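# Unfold the black phone stand and stand it upright

## Task

Open out the black phone stand, extend its arm fully, and leave the stand upright on its base so that it stays that way with no robot contact.

## Robot and tools

Robot. There are two 6-joint arms, left_arm and right_arm, and each ends in a two-finger parallel gripper. Both arms sit on tilted mounting plates held by one metal frame behind them. A 'too close' message treats each plate and its half of the frame as part of the arm on it. The calibrated base positions in the scene frame are: left_arm (-0.053, +0.200, +0.200) m and right_arm (-0.012, -0.334, +0.200) m. Both bases are tilted, so the up direction in each base frame is about (-0.481, -/+0.219, +0.849).

Frames. The scene frame has its origin at table height, halfway between the nominal arm bases. +z points up, +x points out over the table, and left_arm is on the +y side. Camera image sides do not match the arm names. Each gripper's end_effector_position (m) and end_effector_quat_wxyz are reported in that arm's own base frame. These readings may be off by a few cm. The position is the point between the finger pads, about 1 cm behind the tips. The fingers point along the gripper's +z axis and close along its y axis. The cameras are cam_left_wrist and cam_right_wrist. Both are 672x504 fisheye cameras mounted on the wrists, and their pictures can lag slightly while the arm moves.

Joint order. Every row and every per-arm list uses this order: waist, shoulder, elbow, wrist pitch, wrist yaw, wrist roll. Ranges in rad: waist -2.618..3.054, shoulder 0..3.142, elbow 0..3.142, wrist pitch -1.571..1.571, wrist yaw -1.571..1.571, wrist roll -2.094..2.094. Each real end stop can differ from these by up to 0.059 rad.

execute_actions(actions, cameras). actions is a list of up to 15 actions. Each action lasts 0.5 s (15 steps of 1/30 s) and is a list of 1 to 15 rows; if there are fewer rows, the last one is held. A row is one flat list of 14 numbers in [-1, 1] covering both arms:
- positions 1-6: left_arm joint offsets;
- position 7: left_arm opening;
- positions 8-14: the same seven values for right_arm.
Joint values are scaled offsets, not angles. They are measured from the 'Joint targets' at the start of that action, not from the previous row. 1.0 equals 1.202 rad for the waist, 1.258 for the shoulder, 1.3 for the elbow, 2.073 for wrist pitch, and 2.022 for wrist yaw and roll. Repeating an offset in a later action moves the joint further. Opening is absolute: +1 is fully open and -1 is closed. To leave an arm or gripper unchanged, send 0 for its joints and its current opening again; a 0 in the opening slot is itself a command. If an action would push a joint more than 0.059 rad beyond its range, it is refused for both arms. A malformed first action refuses the whole call. An empty actions list just reports the current state. cameras: omit, null or ["all"] for all cameras, [] for none, or a list of names; an unknown name invalidates the call.

move(target, speed, blend, opening_speed, blocking, cameras). This tool plans joint paths. target is one 14-number row, or a list of up to 15 rows that share a 10 s budget. It uses the same layout and scaling as above. Every row's joint offsets count from the Joint targets at call time, not from the previous row. Openings are absolute. speed is the top rad/s of the joint that travels furthest, from 0.01 to 2 (default 0.5); give one value, or one per target. blend is in rad; 0 stops at each waypoint. opening_speed is the finger rate per second on the -1..1 scale, at least 0.2; use a low value when closing on fragile items. blocking=false returns after about 0.5 s while the move continues. Paths do not avoid obstacles or the other arm. Faster or deeper contact presses harder. The 'move:' line reports one of: done, off_target (a joint is more than 0.035 rad off), moving, held, or fault. It also shows limits=held and each lagging arm's worst joint.

Other tools:
- wait(seconds 0..10, cameras) lets time pass while commands are held.
- stop(cameras) brakes a running move.
- zoom_image(camera, region [x0,y0,x1,y1] pixels, at most 504x504) gives a closer look at the latest image.
- read_manual(section) returns the licence text.
- finished_scene(scene 1 or 2) ends the scene and cannot be undone.

Results:
- Joint positions (rad) and Joint velocities (rad/s) are given per arm, followed by the finger gap (m; 0.094 is fully open). Velocities may read 'within noise'.
- Joint targets are the base for your next offsets.
- Tool commands and grip_measured are on the opening scale. grip_measured reads a little wide when empty and up to about 0.064 narrower than a hard part under squeeze.
- Joint torques are in N m; positive means toward larger angles. The first three joints wrap at ±28.
- 'joint sent to its limit' means a joint was clipped at its end stop.
- 'joint command not followed' means the clearance check altered targets.
- MOTOR HOT appears at 75 °C. OVER-TEMPERATURE FAULT appears at 90 °C; that arm then folds and stays idle.

Handling tips. Joint speed is capped, and each target stays within a fixed lead of the measured angle, so big moves take several actions. The grip force is about 50-64 N per pad. To release, command an opening well above grip_measured. To end an arm's push against something, command its targets back past its measured positions.

Avoid: knocking or leaving anything off the table, dropping the stand or releasing it while it moves, slams and hard pushes, and collisions between the arms, which can fail the scene. Also avoid long stretched or loaded holds and pressing toward unreachable poses, which heat the motors. Brief external tugs on held parts may occur.

Each tool is called as a command line: name --argument value for each argument, lists and objects as JSON in quotes; but a table of rows of numbers goes row by row, as --pt "numbers of a row", without its own name.

## Session

execute_actions --actions '[]'

Scene clock: 0.00 s.
left_arm: end_effector_position=(+0.5002, +0.2620, +0.4311) grip_measured=+1.000 end_effector_quat_wxyz=(+0.876, -0.006, +0.463, -0.136) | right_arm: end_effector_position=(+0.3099, -0.0142, +0.2839) grip_measured=+1.000 end_effector_quat_wxyz=(+0.389, -0.095, +0.891, -0.214)
Joint positions: left_arm=[0.67 2.13 1.637 1.283 0.637 -0.707 0.094] | right_arm=[0.217 1.082 1.199 -0.867 0.475 -0.206 0.094]
Joint velocities: within noise
Joint torques (N m): no reading
Heat: left arm: 32 °C; right arm: 29 °C.
Joint targets: left_arm=[0.675 2.121 1.647 1.284 0.631 -0.700] | right_arm=[0.223 1.076 1.205 -0.869 0.478 -0.201]
Tool commands: left_gripper/opening=+1.0 right_gripper/opening=+1.0

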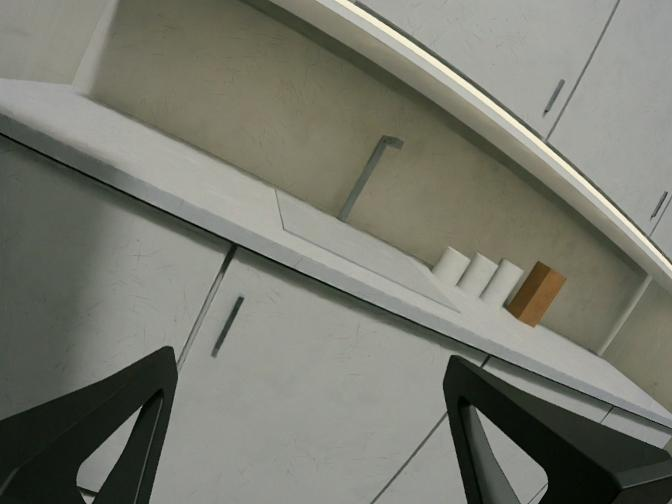

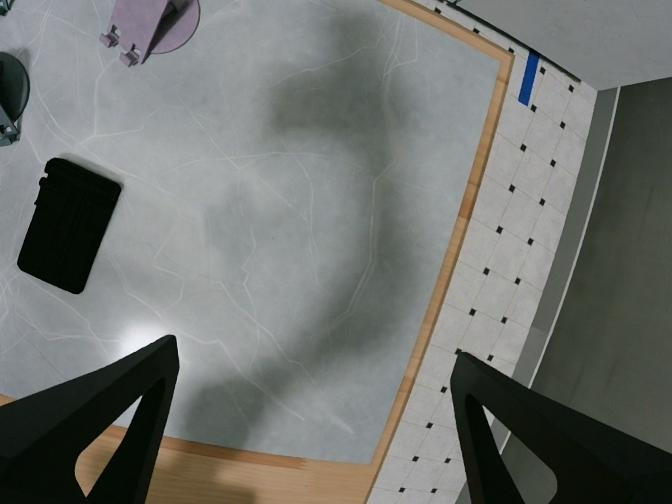

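zoom_image --camera "cam_right_wrist" --region '[0, 0, 240, 320]'

zoom_image --camera "cam_right_wrist" --region '[0, 140, 140, 310]'

Scaled by 1.575 from the camera's 672x504 image, which has a finer 960x720 frame.

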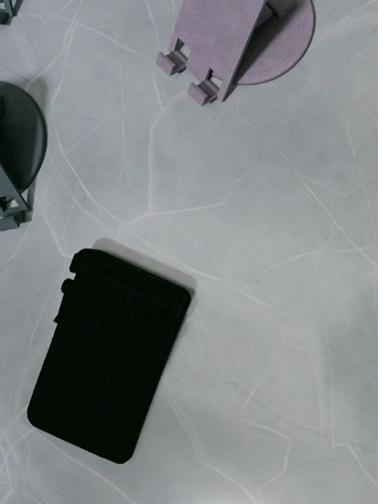

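Scaled by 2.965 from the camera's 672x504 image, which has a finer 960x720 frame.

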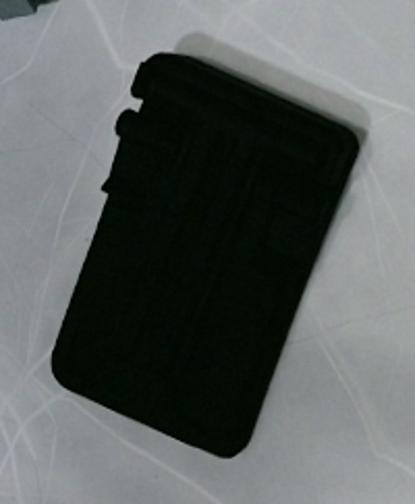

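move --target '[0,0,0,0,0,0,1,0.346,0.508,0.373,-0.186,0.002,0.099,1]' --speed 0.8

Scene clock: 65.23 s.
left_arm: end_effector_position=(+0.5002, +0.2620, +0.4311) grip_measured=+1.000 end_effector_quat_wxyz=(+0.876, -0.006, +0.463, -0.136) | right_arm: end_effector_position=(+0.3470, +0.1495, +0.2122) grip_measured=+1.000 end_effector_quat_wxyz=(+0.207, -0.267, +0.923, -0.182)
Joint positions: left_arm=[0.67 2.13 1.637 1.283 0.637 -0.707 0.094] | right_arm=[0.625 1.706 1.667 -1.237 0.482 -0.011 0.094]
Joint velocities: within noise
Joint torques (N m): left_arm=[1.48 -13.37 7.02 1.16 -0.25 0.03] | right_arm=[4.37 -6.78 7.86 -0.02 0.05 0.07]
Heat: left arm: 46 °C; right arm: 32 °C.
Joint targets: left_arm=[0.675 2.121 1.647 1.284 0.631 -0.700] | right_arm=[0.639 1.715 1.690 -1.255 0.482 0.000]
move: done
camera_calibration:
cam_right_wrist: T_world_to_cam=[[0.460457, -0.727763, 0.508272, -0.164213], [-0.878053, -0.457518, 0.140361, 0.381423], [0.130394, -0.51092, -0.849681, 0.329926], [0, 0, 0, 1]] pos_world=[0.367503, 0.223565, 0.31026]

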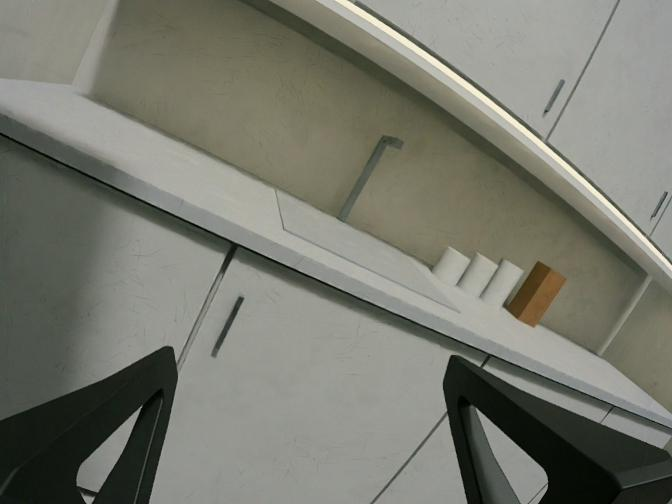

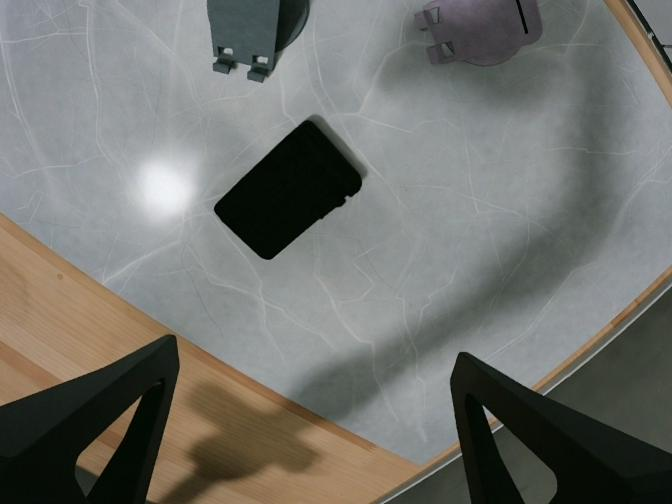

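zoom_image --camera "cam_right_wrist" --region '[200, 100, 380, 270]'

zoom_image --camera "cam_right_wrist" --region '[180, 0, 560, 120]'

Scaled by 2.800 from the camera's 672x504 image, which has a finer 960x720 frame.

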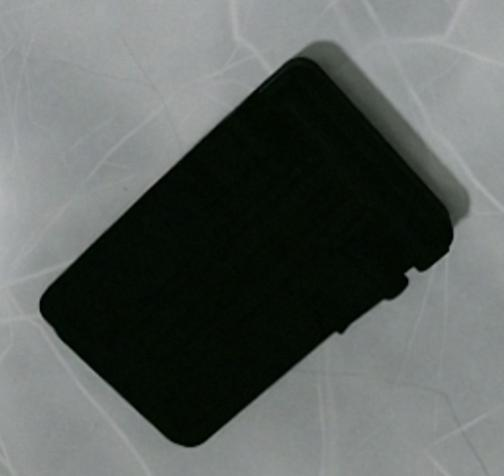

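Scaled by 1.326 from the camera's 672x504 image, which has a finer 960x720 frame.

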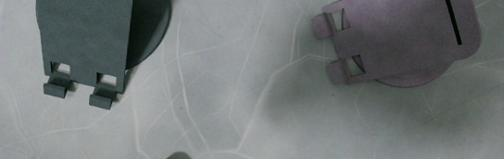

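move --pt "-0.655 -0.454 -0.456 -0.59 0.185 0.969 1 0 0 0 0 0 0 1" --pt "-0.655 -0.19 -0.456 -0.59 0.185 0.969 1 0 0 0 0 0 0 1" --speed 1.0 --blend 0.1

Scene clock: 111.63 s.
left_arm: end_effector_position=(+0.4157, -0.1894, +0.1146) grip_measured=+1.000 end_effector_quat_wxyz=(+0.529, +0.652, +0.516, -0.171) | right_arm: end_effector_position=(+0.3467, +0.1493, +0.2121) grip_measured=+1.000 end_effector_quat_wxyz=(+0.206, -0.267, +0.923, -0.182)
Joint positions: left_arm=[-0.1 1.874 1.047 0.074 0.978 1.249 0.094] | right_arm=[0.625 1.706 1.667 -1.239 0.482 -0.011 0.094]
Joint velocities: within noise
Joint torques (N m): left_arm=[-3.32 -8.51 4.56 0.34 0.85 0.08] | right_arm=[4.36 -6.79 7.86 -0.02 0.05 0.06]
Heat: left arm: 47 °C; right arm: 32 °C.
Joint targets: left_arm=[-0.112 1.882 1.054 0.061 1.005 1.259] | right_arm=[0.639 1.715 1.690 -1.255 0.482 0.000]
move: done
camera_calibration:
cam_left_wrist: T_world_to_cam=[[-0.896506, -0.081905, -0.435394, 0.399787], [0.203166, 0.797328, -0.568324, 0.173876], [0.3937, -0.597963, -0.698169, -0.0776142], [0, 0, 0, 1]] pos_world=[0.353643, -0.152302, 0.218695]
cam_right_wrist: T_world_to_cam=[[0.46109, -0.727307, 0.508351, -0.164483], [-0.877877, -0.457391, 0.141864, 0.380711], [0.129337, -0.511682, -0.849384, 0.330192], [0, 0, 0, 1]] pos_world=[0.367353, 0.223457, 0.310066]

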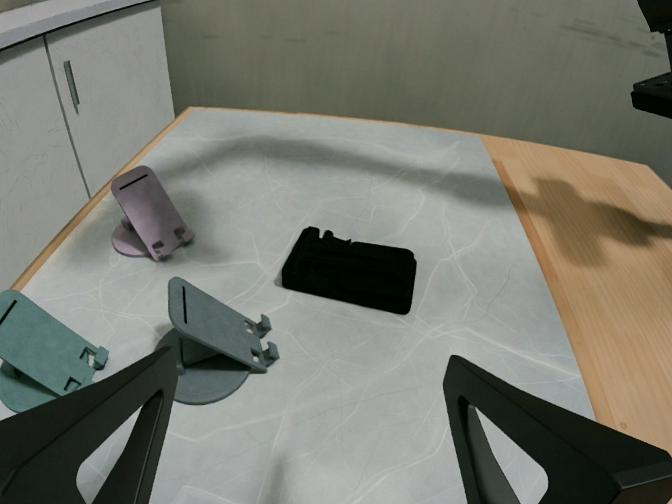

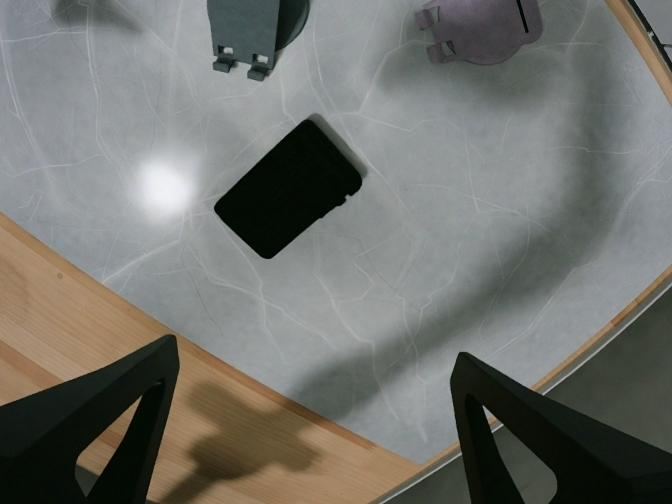

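Excellent view.

zoom_image --camera "cam_left_wrist" --region '[265, 210, 435, 330]'

zoom_image --camera "cam_left_wrist" --region '[0, 150, 300, 420]'

Scaled by 2.965 from the camera's 672x504 image, which has a finer 960x720 frame.

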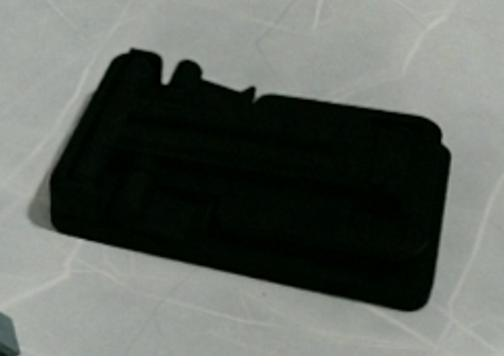

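Scaled by 1.680 from the camera's 672x504 image, which has a finer 960x720 frame.

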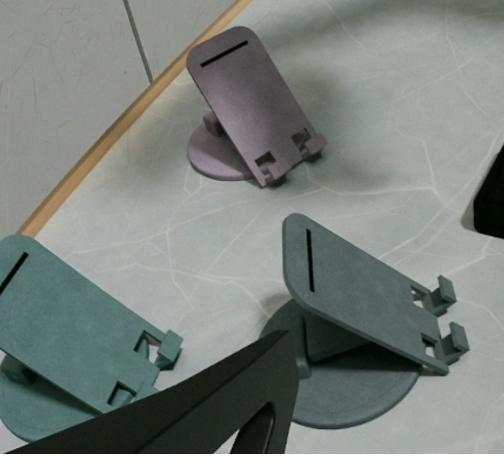

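move --target '[0,0,0,0,0,0,1,-0.125,0.042,-0.333,0.269,-0.024,0.33,1]' --speed 0.6 --cameras '["cam_right_wrist"]'

zoom_image --camera "cam_right_wrist" --region '[200, 100, 500, 400]'

Scene clock: 138.83 s.
left_arm: end_effector_position=(+0.4157, -0.1894, +0.1146) grip_measured=+1.000 end_effector_quat_wxyz=(+0.529, +0.652, +0.516, -0.171) | right_arm: end_effector_position=(+0.3825, +0.1204, +0.0994) grip_measured=+1.000 end_effector_quat_wxyz=(+0.263, +0.118, +0.954, -0.083)
Joint positions: left_arm=[-0.1 1.874 1.047 0.074 0.978 1.249 0.094] | right_arm=[0.491 1.752 1.264 -0.72 0.436 0.656 0.094]
Joint velocities: within noise
Joint torques (N m): left_arm=[-3.32 -8.46 4.57 0.35 0.85 0.06] | right_arm=[2.93 -6.49 4.53 0.35 -0.06 0.07]
Heat: left arm: 39 °C; right arm: 32 °C.
Joint targets: left_arm=[-0.112 1.882 1.054 0.061 1.005 1.259] | right_arm=[0.489 1.768 1.257 -0.697 0.433 0.667]
move: done
camera_calibration:
cam_right_wrist: T_world_to_cam=[[-0.21746, -0.959233, 0.18051, 0.175287], [-0.974698, 0.203608, -0.0922383, 0.395657], [0.0517247, -0.196001, -0.979239, 0.219672], [0, 0, 0, 1]] pos_world=[0.412402, 0.130638, 0.219965]
Images, in order (width x height): cam_right_wrist 672x504.

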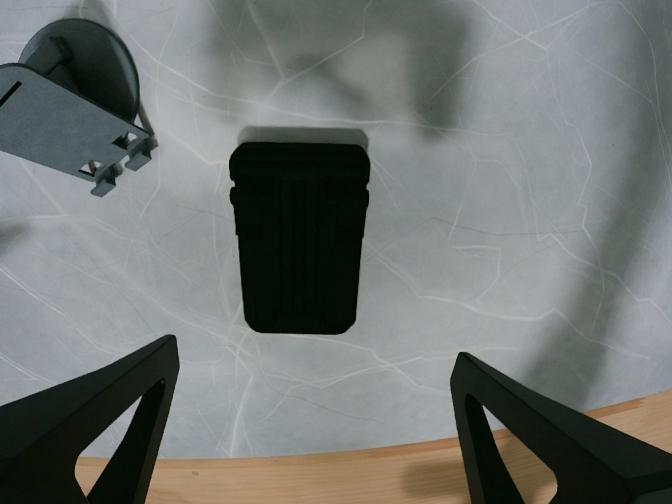

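Scaled by 1.680 from the camera's 672x504 image, which has a finer 960x720 frame.

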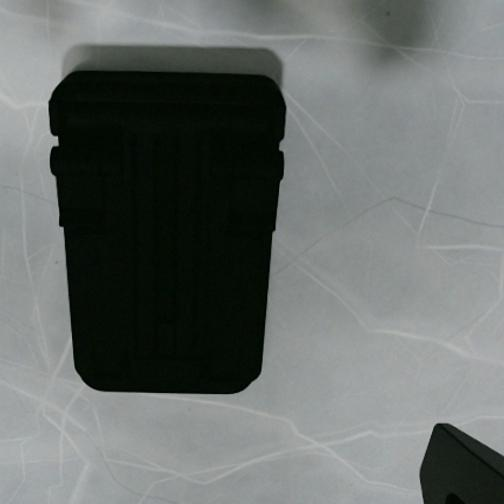

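zoom_image --camera "cam_right_wrist" --region '[225, 135, 375, 240]'

zoom_image --camera "cam_right_wrist" --region '[225, 230, 375, 340]'

zoom_image --camera "cam_right_wrist" --region '[260, 160, 340, 240]'

Scaled by 3.360 from the camera's 672x504 image, which has a finer 960x720 frame.

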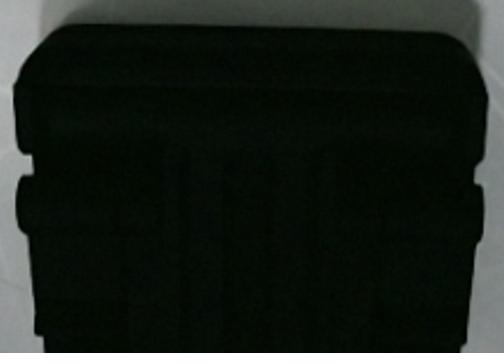

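Scaled by 3.360 from the camera's 672x504 image, which has a finer 960x720 frame.

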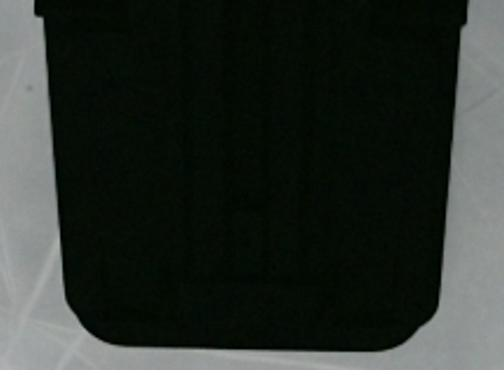

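Scaled by 6.300 from the camera's 672x504 image, which has a finer 960x720 frame.

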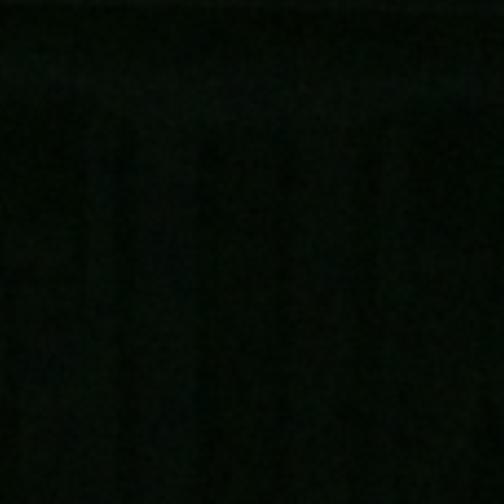

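move --target '[-0.023,0.292,0.279,-0.067,0.012,-0.672,1,0.125,-0.042,0.333,-0.269,0.024,-0.33,1]' --speed 0.6 --cameras '["cam_left_wrist"]'

zoom_image --camera "cam_left_wrist" --region '[100, 0, 600, 504]'

Scene clock: 175.90 s.
left_arm: end_effector_position=(+0.4742, -0.2075, +0.0598) grip_measured=+1.000 end_effector_quat_wxyz=(+0.243, +0.168, +0.827, -0.479) | right_arm: end_effector_position=(+0.3507, +0.1488, +0.2003) grip_measured=+1.000 end_effector_quat_wxyz=(+0.192, -0.258, +0.929, -0.184)
Joint positions: left_arm=[-0.122 2.22 1.396 -0.063 0.993 -0.103 0.094] | right_arm=[0.615 1.742 1.67 -1.239 0.478 0.01 0.094]
Joint velocities: within noise
Joint torques (N m): left_arm=[-4.79 -8.43 5.7 0.18 0.98 -0.01] | right_arm=[5.16 -9.65 7.6 -0.08 0.11 -0.07]
Heat: left arm: 38 °C; right arm: 31 °C.
Joint targets: left_arm=[-0.140 2.249 1.416 -0.078 1.029 -0.099] | right_arm=[0.639 1.715 1.690 -1.255 0.482 0.000]
move: off_target (left_arm); left_arm: the wrist yaw is farthest, 0.036 rad from its target
camera_calibration:
cam_left_wrist: T_world_to_cam=[[-0.461014, -0.440985, 0.770064, 0.0737153], [-0.874094, 0.375339, -0.308352, 0.553029], [-0.153056, -0.815262, -0.558499, 0.0561341], [0, 0, 0, 1]] pos_world=[0.525975, -0.129302, 0.145113]
Images, in order (width x height): cam_left_wrist 672x504.

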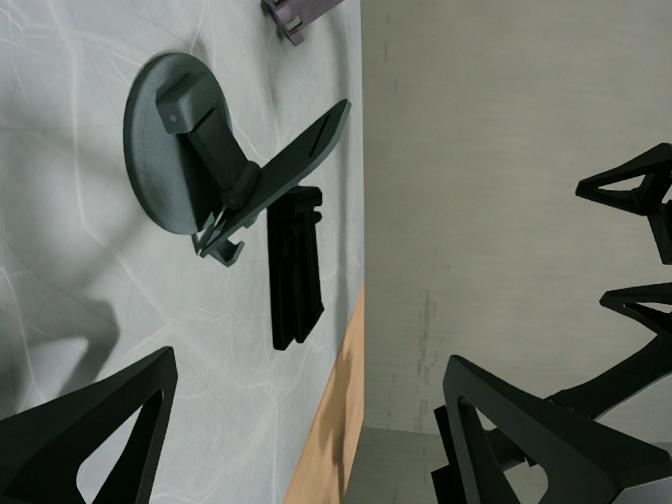

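Scaled by 1.000.

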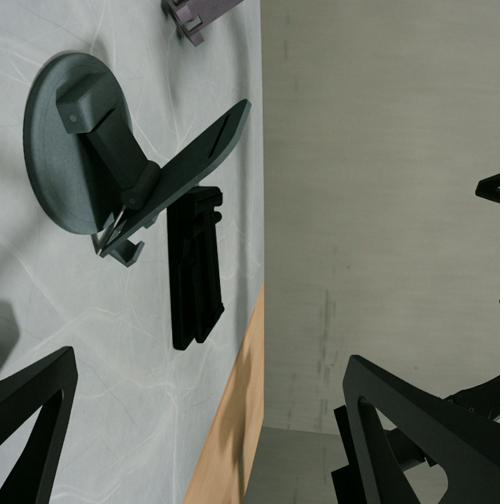

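zoom_image --camera "cam_left_wrist" --region '[110, 40, 360, 280]'

zoom_image --camera "cam_left_wrist" --region '[240, 170, 350, 360]'

Scaled by 2.016 from the camera's 672x504 image, which has a finer 960x720 frame.

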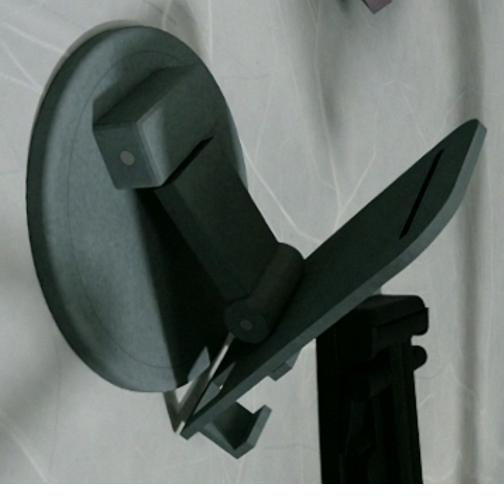

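Scaled by 2.653 from the camera's 672x504 image, which has a finer 960x720 frame.

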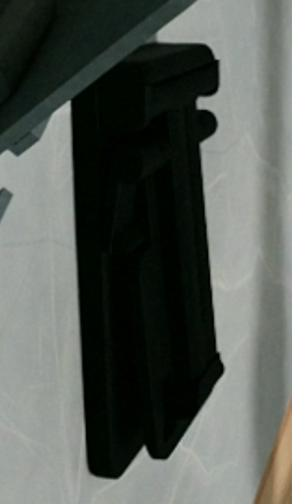

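move --target '[-0.159,0.015,-0.187,0.223,-0.065,-0.099,1,0,0,0,0,0,0,1]' --speed 0.4 --cameras '["cam_left_wrist"]'

zoom_image --camera "cam_left_wrist" --region '[150, 50, 500, 400]'

Scene clock: 203.77 s.
left_arm: end_effector_position=(+0.4247, -0.2852, +0.0220) grip_measured=+1.000 end_effector_quat_wxyz=(+0.238, +0.188, +0.817, -0.491) | right_arm: end_effector_position=(+0.3504, +0.1486, +0.2002) grip_measured=+1.000 end_effector_quat_wxyz=(+0.192, -0.258, +0.929, -0.185)
Joint positions: left_arm=[-0.317 2.242 1.175 0.358 0.901 -0.302 0.094] | right_arm=[0.615 1.742 1.67 -1.24 0.478 0.01 0.094]
Joint velocities: within noise
Joint torques (N m): left_arm=[-5.19 -7.66 2.81 0.82 0.49 -0.01] | right_arm=[5.18 -9.63 7.6 -0.07 0.11 -0.08]
Heat: left arm: 40 °C; right arm: 33 °C.
Joint targets: left_arm=[-0.331 2.268 1.173 0.384 0.898 -0.299] | right_arm=[0.639 1.715 1.690 -1.255 0.482 0.000]
move: done
camera_calibration:
cam_left_wrist: T_world_to_cam=[[-0.490265, -0.403971, 0.7723, 0.0686556], [-0.85165, 0.410419, -0.325958, 0.528059], [-0.185289, -0.817536, -0.545256, -0.0231339], [0, 0, 0, 1]] pos_world=[0.479095, -0.207903, 0.106488]
Images, in order (width x height): cam_left_wrist 672x504.

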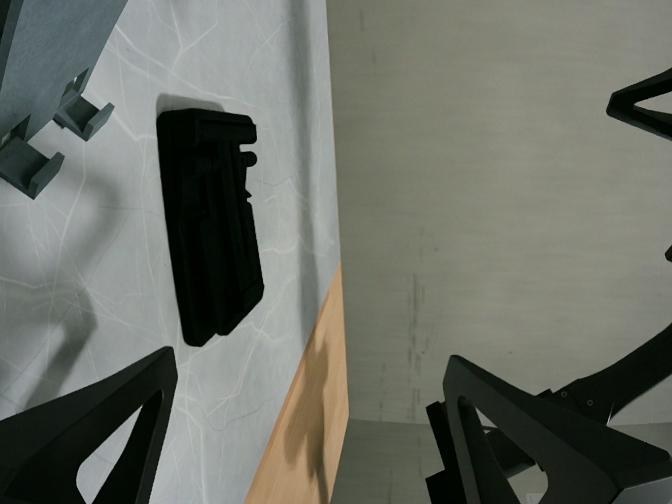

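Scaled by 1.440 from the camera's 672x504 image, which has a finer 960x720 frame.

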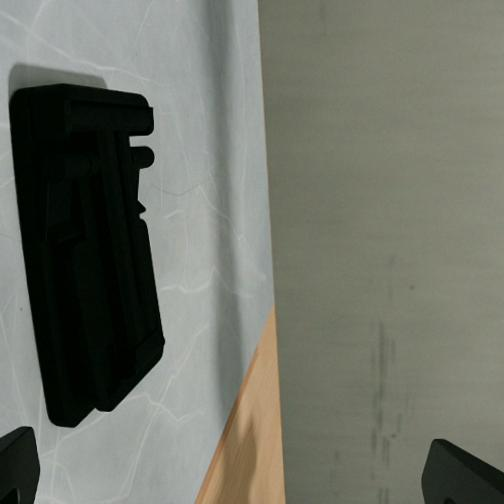

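zoom_image --camera "cam_left_wrist" --region '[150, 95, 270, 225]'

zoom_image --camera "cam_left_wrist" --region '[150, 220, 280, 355]'

Scaled by 3.877 from the camera's 672x504 image, which has a finer 960x720 frame.

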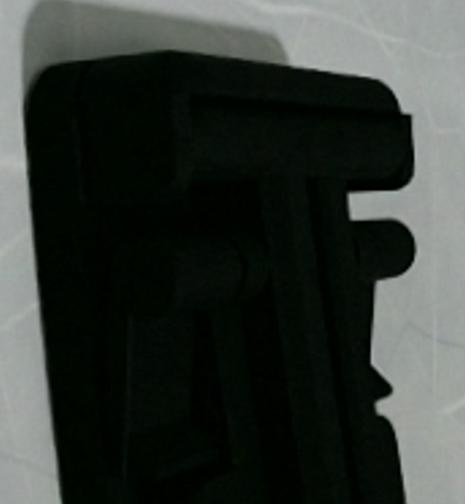

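Scaled by 3.733 from the camera's 672x504 image, which has a finer 960x720 frame.

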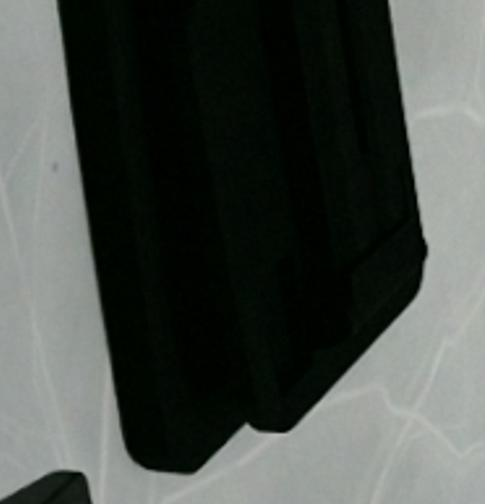

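move --target '[-0.149,-0.079,0.134,-0.187,-0.244,-0.073,1,0,0,0,0,0,0,1]' --speed 0.4 --cameras '["cam_left_wrist"]'

zoom_image --camera "cam_left_wrist" --region '[150, 50, 500, 400]'

Scene clock: 236.20 s.
left_arm: end_effector_position=(+0.4357, -0.3137, +0.0041) grip_measured=+1.000 end_effector_quat_wxyz=(+0.217, +0.091, +0.916, -0.325) | right_arm: end_effector_position=(+0.3504, +0.1486, +0.2002) grip_measured=+1.000 end_effector_quat_wxyz=(+0.192, -0.258, +0.929, -0.185)
Joint positions: left_arm=[-0.493 2.207 1.33 0.017 0.41 -0.449 0.094] | right_arm=[0.615 1.742 1.67 -1.24 0.478 0.01 0.094]
Joint velocities: within noise
Joint torques (N m): left_arm=[-6.26 -12.94 5.76 0.35 0.37 -0.02] | right_arm=[5.16 -9.63 7.61 -0.07 0.11 -0.08]
Heat: left arm: 41 °C; right arm: 34 °C.
Joint targets: left_arm=[-0.510 2.168 1.348 -0.004 0.404 -0.447] | right_arm=[0.639 1.715 1.690 -1.255 0.482 0.000]
move: off_target (left_arm); left_arm: the shoulder is farthest, 0.038 rad from its target
camera_calibration:
cam_left_wrist: T_world_to_cam=[[-0.26036, -0.738295, 0.6222, -0.128062], [-0.962694, 0.247705, -0.108916, 0.5397], [-0.0737098, -0.627346, -0.775245, -0.0421549], [0, 0, 0, 1]] pos_world=[0.483117, -0.254679, 0.105782]
Images, in order (width x height): cam_left_wrist 672x504.

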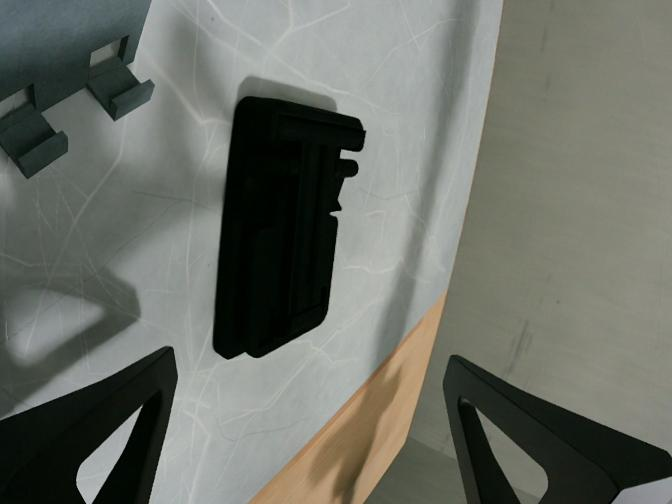

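Scaled by 1.440 from the camera's 672x504 image, which has a finer 960x720 frame.

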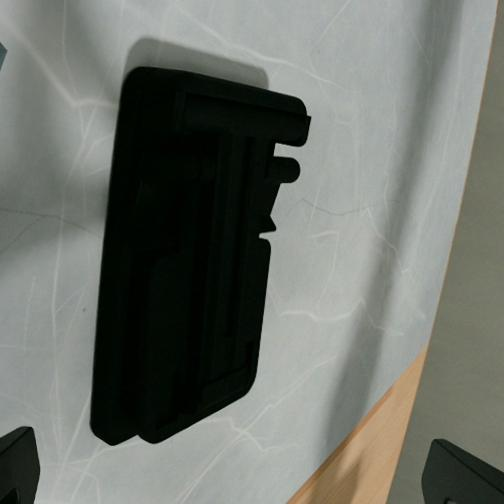

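zoom_image --camera "cam_left_wrist" --region '[210, 85, 380, 235]'

zoom_image --camera "cam_left_wrist" --region '[210, 220, 370, 370]'

Scaled by 2.965 from the camera's 672x504 image, which has a finer 960x720 frame.

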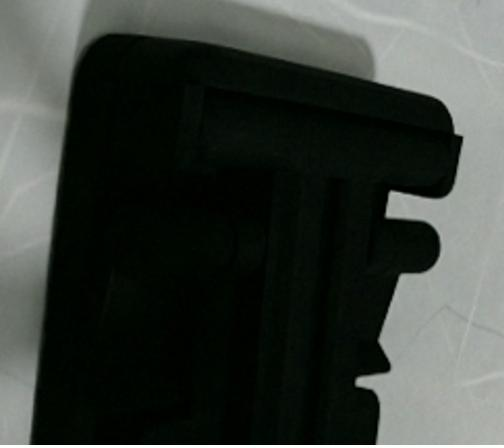

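Scaled by 3.150 from the camera's 672x504 image, which has a finer 960x720 frame.

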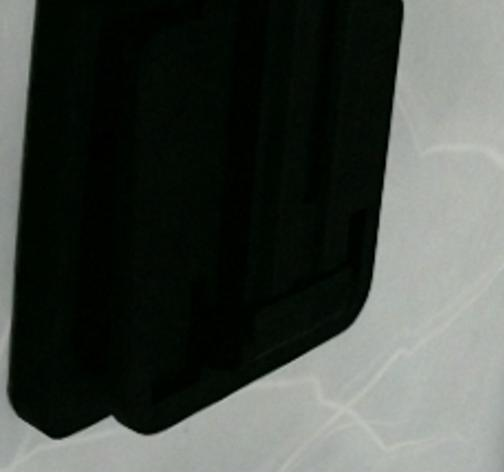

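move --pt "0.083 -0.06 0.021 0.004 0.127 -0.4 1 0 0 0 0 0 0 1" --pt "0.083 -0.030 0.021 0.004 0.127 -0.719 1 0 0 0 0 0 0 1" --speed 0.6 --blend 0.05 --cameras '["cam_left_wrist"]'

zoom_image --camera "cam_left_wrist" --region '[150, 150, 500, 350]'

Scene clock: 290.30 s.
left_arm: end_effector_position=(+0.4475, -0.3065, +0.0630) grip_measured=+1.000 end_effector_quat_wxyz=(-0.108, -0.501, +0.727, -0.457) | right_arm: end_effector_position=(+0.3504, +0.1486, +0.2002) grip_measured=+1.000 end_effector_quat_wxyz=(+0.192, -0.258, +0.929, -0.185)
Joint positions: left_arm=[-0.407 2.138 1.356 0.015 0.631 -1.89 0.094] | right_arm=[0.615 1.742 1.67 -1.24 0.478 0.01 0.094]
Joint velocities: within noise
Joint torques (N m): left_arm=[-4.6 -10.7 6.38 0.49 0.82 -0.08] | right_arm=[5.16 -9.63 7.61 -0.07 0.11 -0.08]
Heat: left arm: 43 °C; right arm: 34 °C.
Joint targets: left_arm=[-0.411 2.131 1.375 0.005 0.661 -1.901] | right_arm=[0.639 1.715 1.690 -1.255 0.482 0.000]
move: done
camera_calibration:
cam_left_wrist: T_world_to_cam=[[0.842304, 0.00443451, 0.538984, -0.41687], [-0.51897, -0.263409, 0.813195, 0.142474], [0.14558, -0.964674, -0.21957, -0.22767], [0, 0, 0, 1]] pos_world=[0.458215, -0.180249, 0.0588374]
Images, in order (width x height): cam_left_wrist 672x504.

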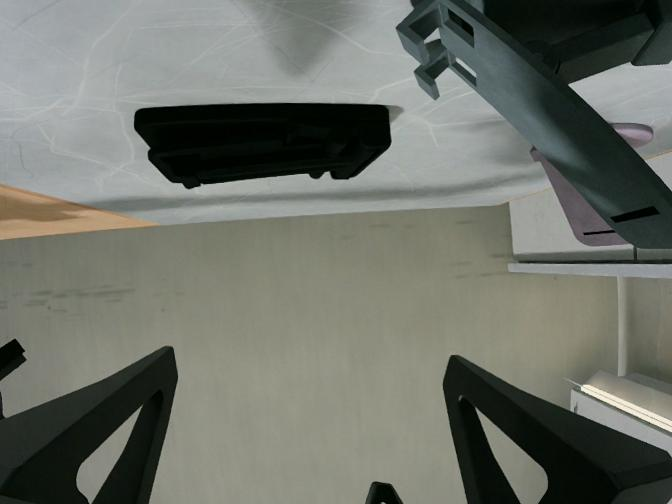

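Scaled by 1.440 from the camera's 672x504 image, which has a finer 960x720 frame.

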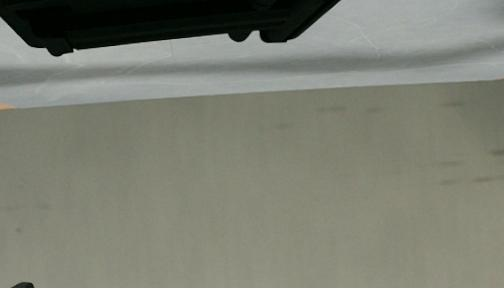

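zoom_image --camera "cam_left_wrist" --region '[120, 90, 410, 200]'

zoom_image --camera "cam_left_wrist" --region '[390, 0, 672, 250]'

Scaled by 1.738 from the camera's 672x504 image, which has a finer 960x720 frame.

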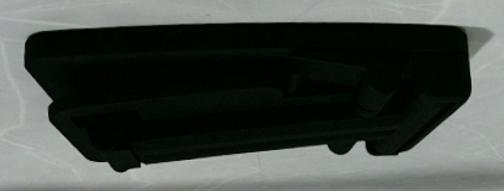

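Scaled by 1.787 from the camera's 672x504 image, which has a finer 960x720 frame.

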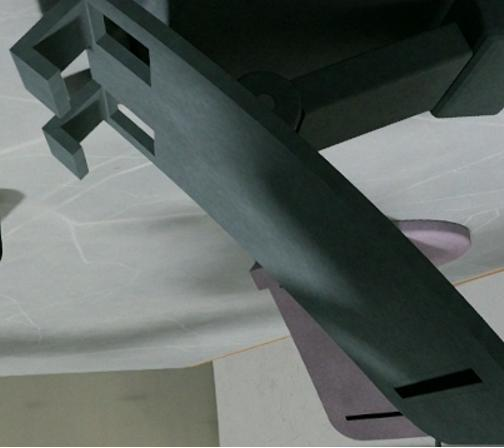

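zoom_image --camera "cam_left_wrist" --region '[270, 95, 400, 190]'

zoom_image --camera "cam_left_wrist" --region '[125, 95, 255, 195]'

Scaled by 3.877 from the camera's 672x504 image, which has a finer 960x720 frame.

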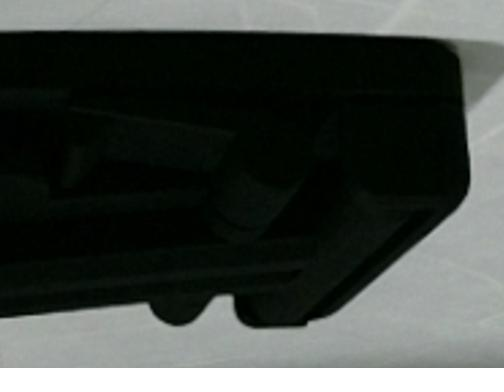

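Scaled by 3.877 from the camera's 672x504 image, which has a finer 960x720 frame.

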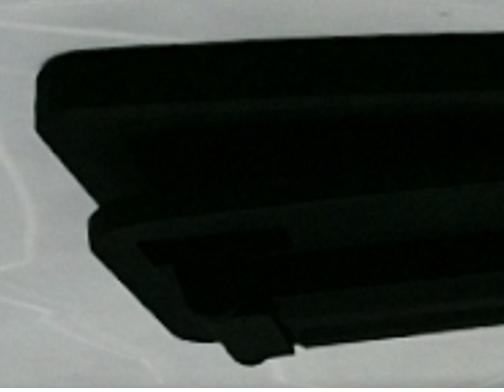

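move --target '[0.142,-0.062,-0.065,-0.051,0.064,0.040,1,-0.101,0.0816,-0.519,0.404,-0.019,0.311,1]' --speed 0.6

Scene clock: 362.00 s.
left_arm: end_effector_position=(+0.4517, -0.2334, +0.0595) grip_measured=+1.000 end_effector_quat_wxyz=(-0.137, -0.537, +0.700, -0.449) | right_arm: end_effector_position=(+0.3628, +0.1209, +0.0276) grip_measured=+1.000 end_effector_quat_wxyz=(+0.259, +0.084, +0.958, -0.093)
Joint positions: left_arm=[-0.235 2.096 1.297 -0.078 0.758 -1.83 0.094] | right_arm=[0.522 1.803 1.018 -0.439 0.447 0.618 0.094]
Joint velocities: within noise
Joint torques (N m): left_arm=[-3.78 -13.45 3.55 0.18 0.88 0.06] | right_arm=[2.88 -5.98 3.7 0.33 -0.06 0.07]
Heat: left arm: 42 °C; right arm: 34 °C.
Joint targets: left_arm=[-0.240 2.053 1.290 -0.101 0.791 -1.820] | right_arm=[0.517 1.818 1.016 -0.417 0.444 0.629]
move: off_target (left_arm); left_arm: the shoulder is farthest, 0.043 rad from its target
camera_calibration:
cam_left_wrist: T_world_to_cam=[[0.88512, 0.0665473, 0.460581, -0.419047], [-0.430647, -0.25797, 0.864867, 0.124981], [0.176371, -0.963858, -0.199676, -0.173424], [0, 0, 0, 1]] pos_world=[0.455316, -0.107028, 0.0502842]
cam_right_wrist: T_world_to_cam=[[-0.156876, -0.963464, 0.217088, 0.16203], [-0.986467, 0.142249, -0.0815416, 0.381086], [0.0476819, -0.226942, -0.97274, 0.155488], [0, 0, 0, 1]] pos_world=[0.393933, 0.137188, 0.147149]

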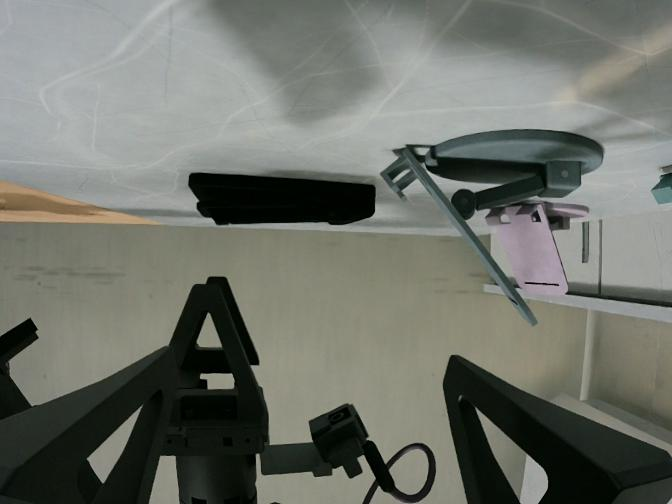

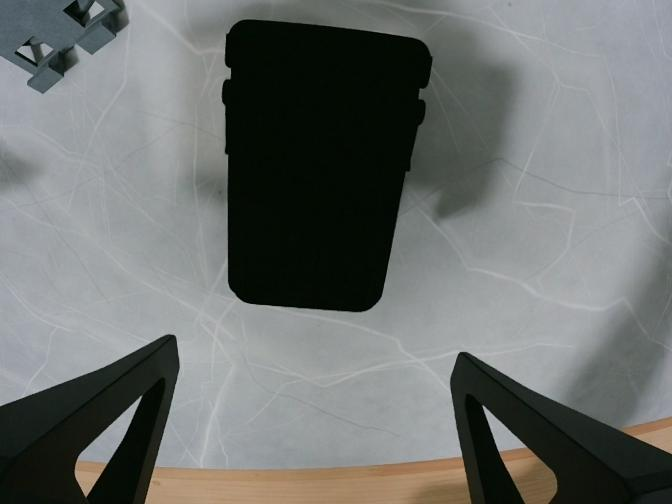

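zoom_image --camera "cam_left_wrist" --region '[370, 120, 620, 340]'

zoom_image --camera "cam_left_wrist" --region '[180, 160, 390, 240]'

zoom_image --camera "cam_right_wrist" --region '[200, 0, 460, 330]'

Scaled by 2.016 from the camera's 672x504 image, which has a finer 960x720 frame.

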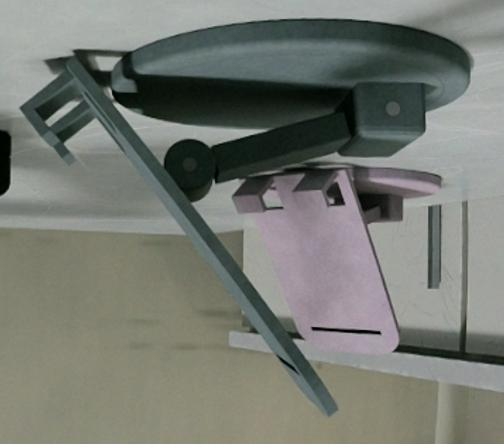

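Scaled by 2.400 from the camera's 672x504 image, which has a finer 960x720 frame.

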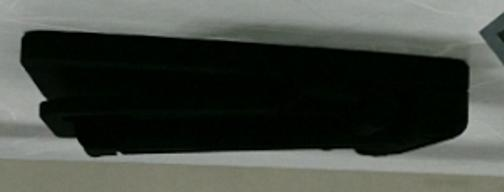

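Scaled by 1.527 from the camera's 672x504 image, which has a finer 960x720 frame.

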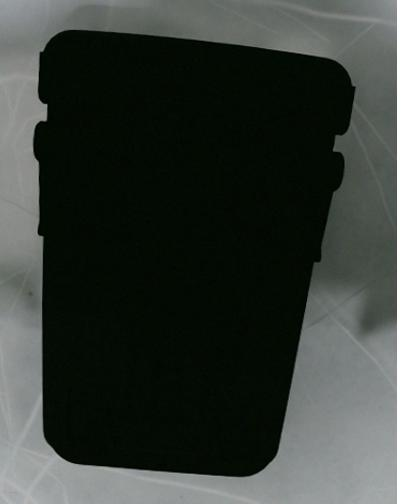

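move --target '[0,0,0,0,0,0,1,-0.055,0.125,-0.003,0.091,-0.012,-0.034,1]' --speed 0.2

zoom_image --camera "cam_left_wrist" --region '[160, 140, 400, 260]'

Scene clock: 387.67 s.
left_arm: end_effector_position=(+0.4516, -0.2336, +0.0597) grip_measured=+1.000 end_effector_quat_wxyz=(-0.138, -0.537, +0.700, -0.450) | right_arm: end_effector_position=(+0.3898, +0.1109, -0.0151) grip_measured=+1.000 end_effector_quat_wxyz=(+0.262, +0.094, +0.956, -0.089)
Joint positions: left_arm=[-0.235 2.096 1.297 -0.078 0.76 -1.83 0.094] | right_arm=[0.456 1.956 1.018 -0.252 0.422 0.57 0.094]
Joint velocities: within noise
Joint torques (N m): left_arm=[-3.79 -13.45 3.55 0.18 0.87 0.06] | right_arm=[3.02 -6.13 2.55 0.35 -0.06 -0.07]
Heat: left arm: 49 °C; right arm: 32 °C.
Joint targets: left_arm=[-0.240 2.053 1.290 -0.101 0.791 -1.820] | right_arm=[0.451 1.975 1.012 -0.229 0.419 0.560]
move: off_target (left_arm); left_arm: the shoulder is farthest, 0.043 rad from its target
camera_calibration:
cam_left_wrist: T_world_to_cam=[[0.885311, 0.066208, 0.460261, -0.419105], [-0.430661, -0.256555, 0.865281, 0.125055], [0.175371, -0.964259, -0.198618, -0.17323], [0, 0, 0, 1]] pos_world=[0.455274, -0.107207, 0.050283]
cam_right_wrist: T_world_to_cam=[[-0.174974, -0.963419, 0.202998, 0.172694], [-0.983186, 0.160031, -0.0879566, 0.402319], [0.0522531, -0.214975, -0.975221, 0.107266], [0, 0, 0, 1]] pos_world=[0.420166, 0.125053, 0.104939]

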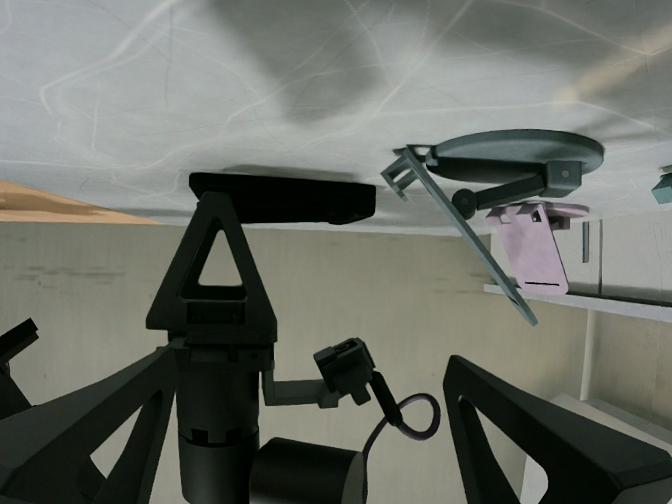

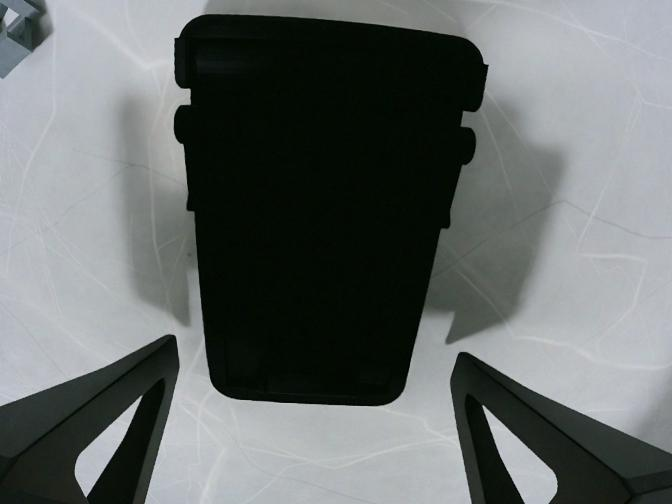

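Scaled by 2.100 from the camera's 672x504 image, which has a finer 960x720 frame.

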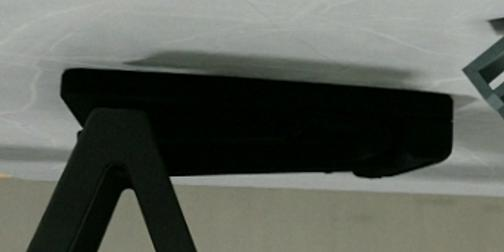

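zoom_image --camera "cam_right_wrist" --region '[160, 0, 500, 240]'

zoom_image --camera "cam_right_wrist" --region '[190, 200, 460, 420]'

Scaled by 1.482 from the camera's 672x504 image, which has a finer 960x720 frame.

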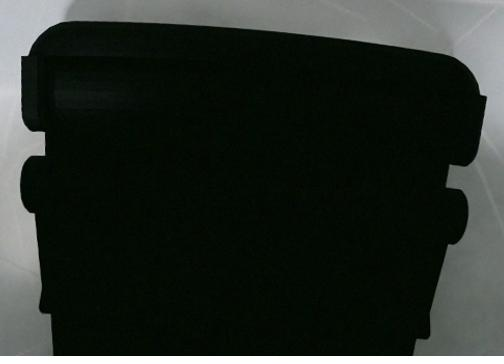

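Scaled by 1.867 from the camera's 672x504 image, which has a finer 960x720 frame.

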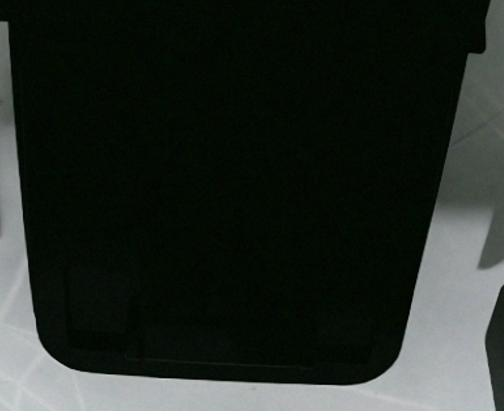

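move --target '[0,0,0,0,0,0,1,0,0,0,0,0,0,0.25]' --opening_speed 0.3

Scene clock: 398.67 s.
left_arm: end_effector_position=(+0.4516, -0.2336, +0.0597) grip_measured=+1.000 end_effector_quat_wxyz=(-0.138, -0.537, +0.700, -0.450) | right_arm: end_effector_position=(+0.3900, +0.1113, -0.0151) grip_measured=+0.318 end_effector_quat_wxyz=(+0.262, +0.094, +0.956, -0.088)
Joint positions: left_arm=[-0.235 2.096 1.297 -0.078 0.76 -1.83 0.094] | right_arm=[0.456 1.956 1.018 -0.251 0.421 0.57 0.062]
Joint velocities: within noise
Joint torques (N m): left_arm=[-3.79 -13.44 3.54 0.18 0.87 0.06] | right_arm=[3.02 -6.11 2.56 0.35 -0.04 -0.07]
Heat: left arm: 50 °C; right arm: 32 °C.
Joint targets: left_arm=[-0.240 2.053 1.290 -0.101 0.791 -1.820] | right_arm=[0.451 1.975 1.012 -0.229 0.419 0.560]
move: off_target (left_arm); left_arm: the shoulder is farthest, 0.043 rad from its target
camera_calibration:
cam_left_wrist: T_world_to_cam=[[0.885311, 0.066208, 0.460261, -0.419105], [-0.430661, -0.256555, 0.865281, 0.125055], [0.175371, -0.964259, -0.198618, -0.17323], [0, 0, 0, 1]] pos_world=[0.455274, -0.107207, 0.050283]
cam_right_wrist: T_world_to_cam=[[-0.174576, -0.963913, 0.200984, 0.172971], [-0.983211, 0.159642, -0.088382, 0.402528], [0.0531071, -0.213039, -0.975599, 0.106812], [0, 0, 0, 1]] pos_world=[0.420294, 0.125224, 0.105018]

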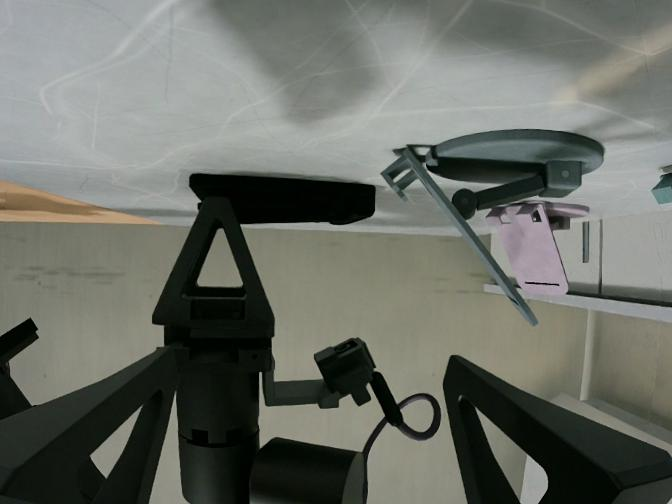

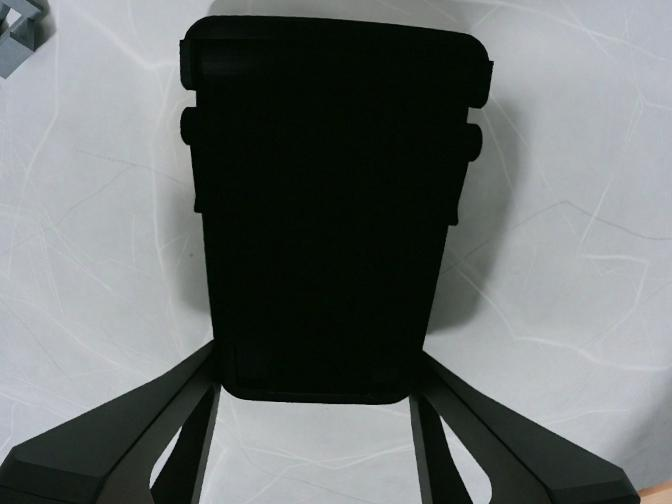

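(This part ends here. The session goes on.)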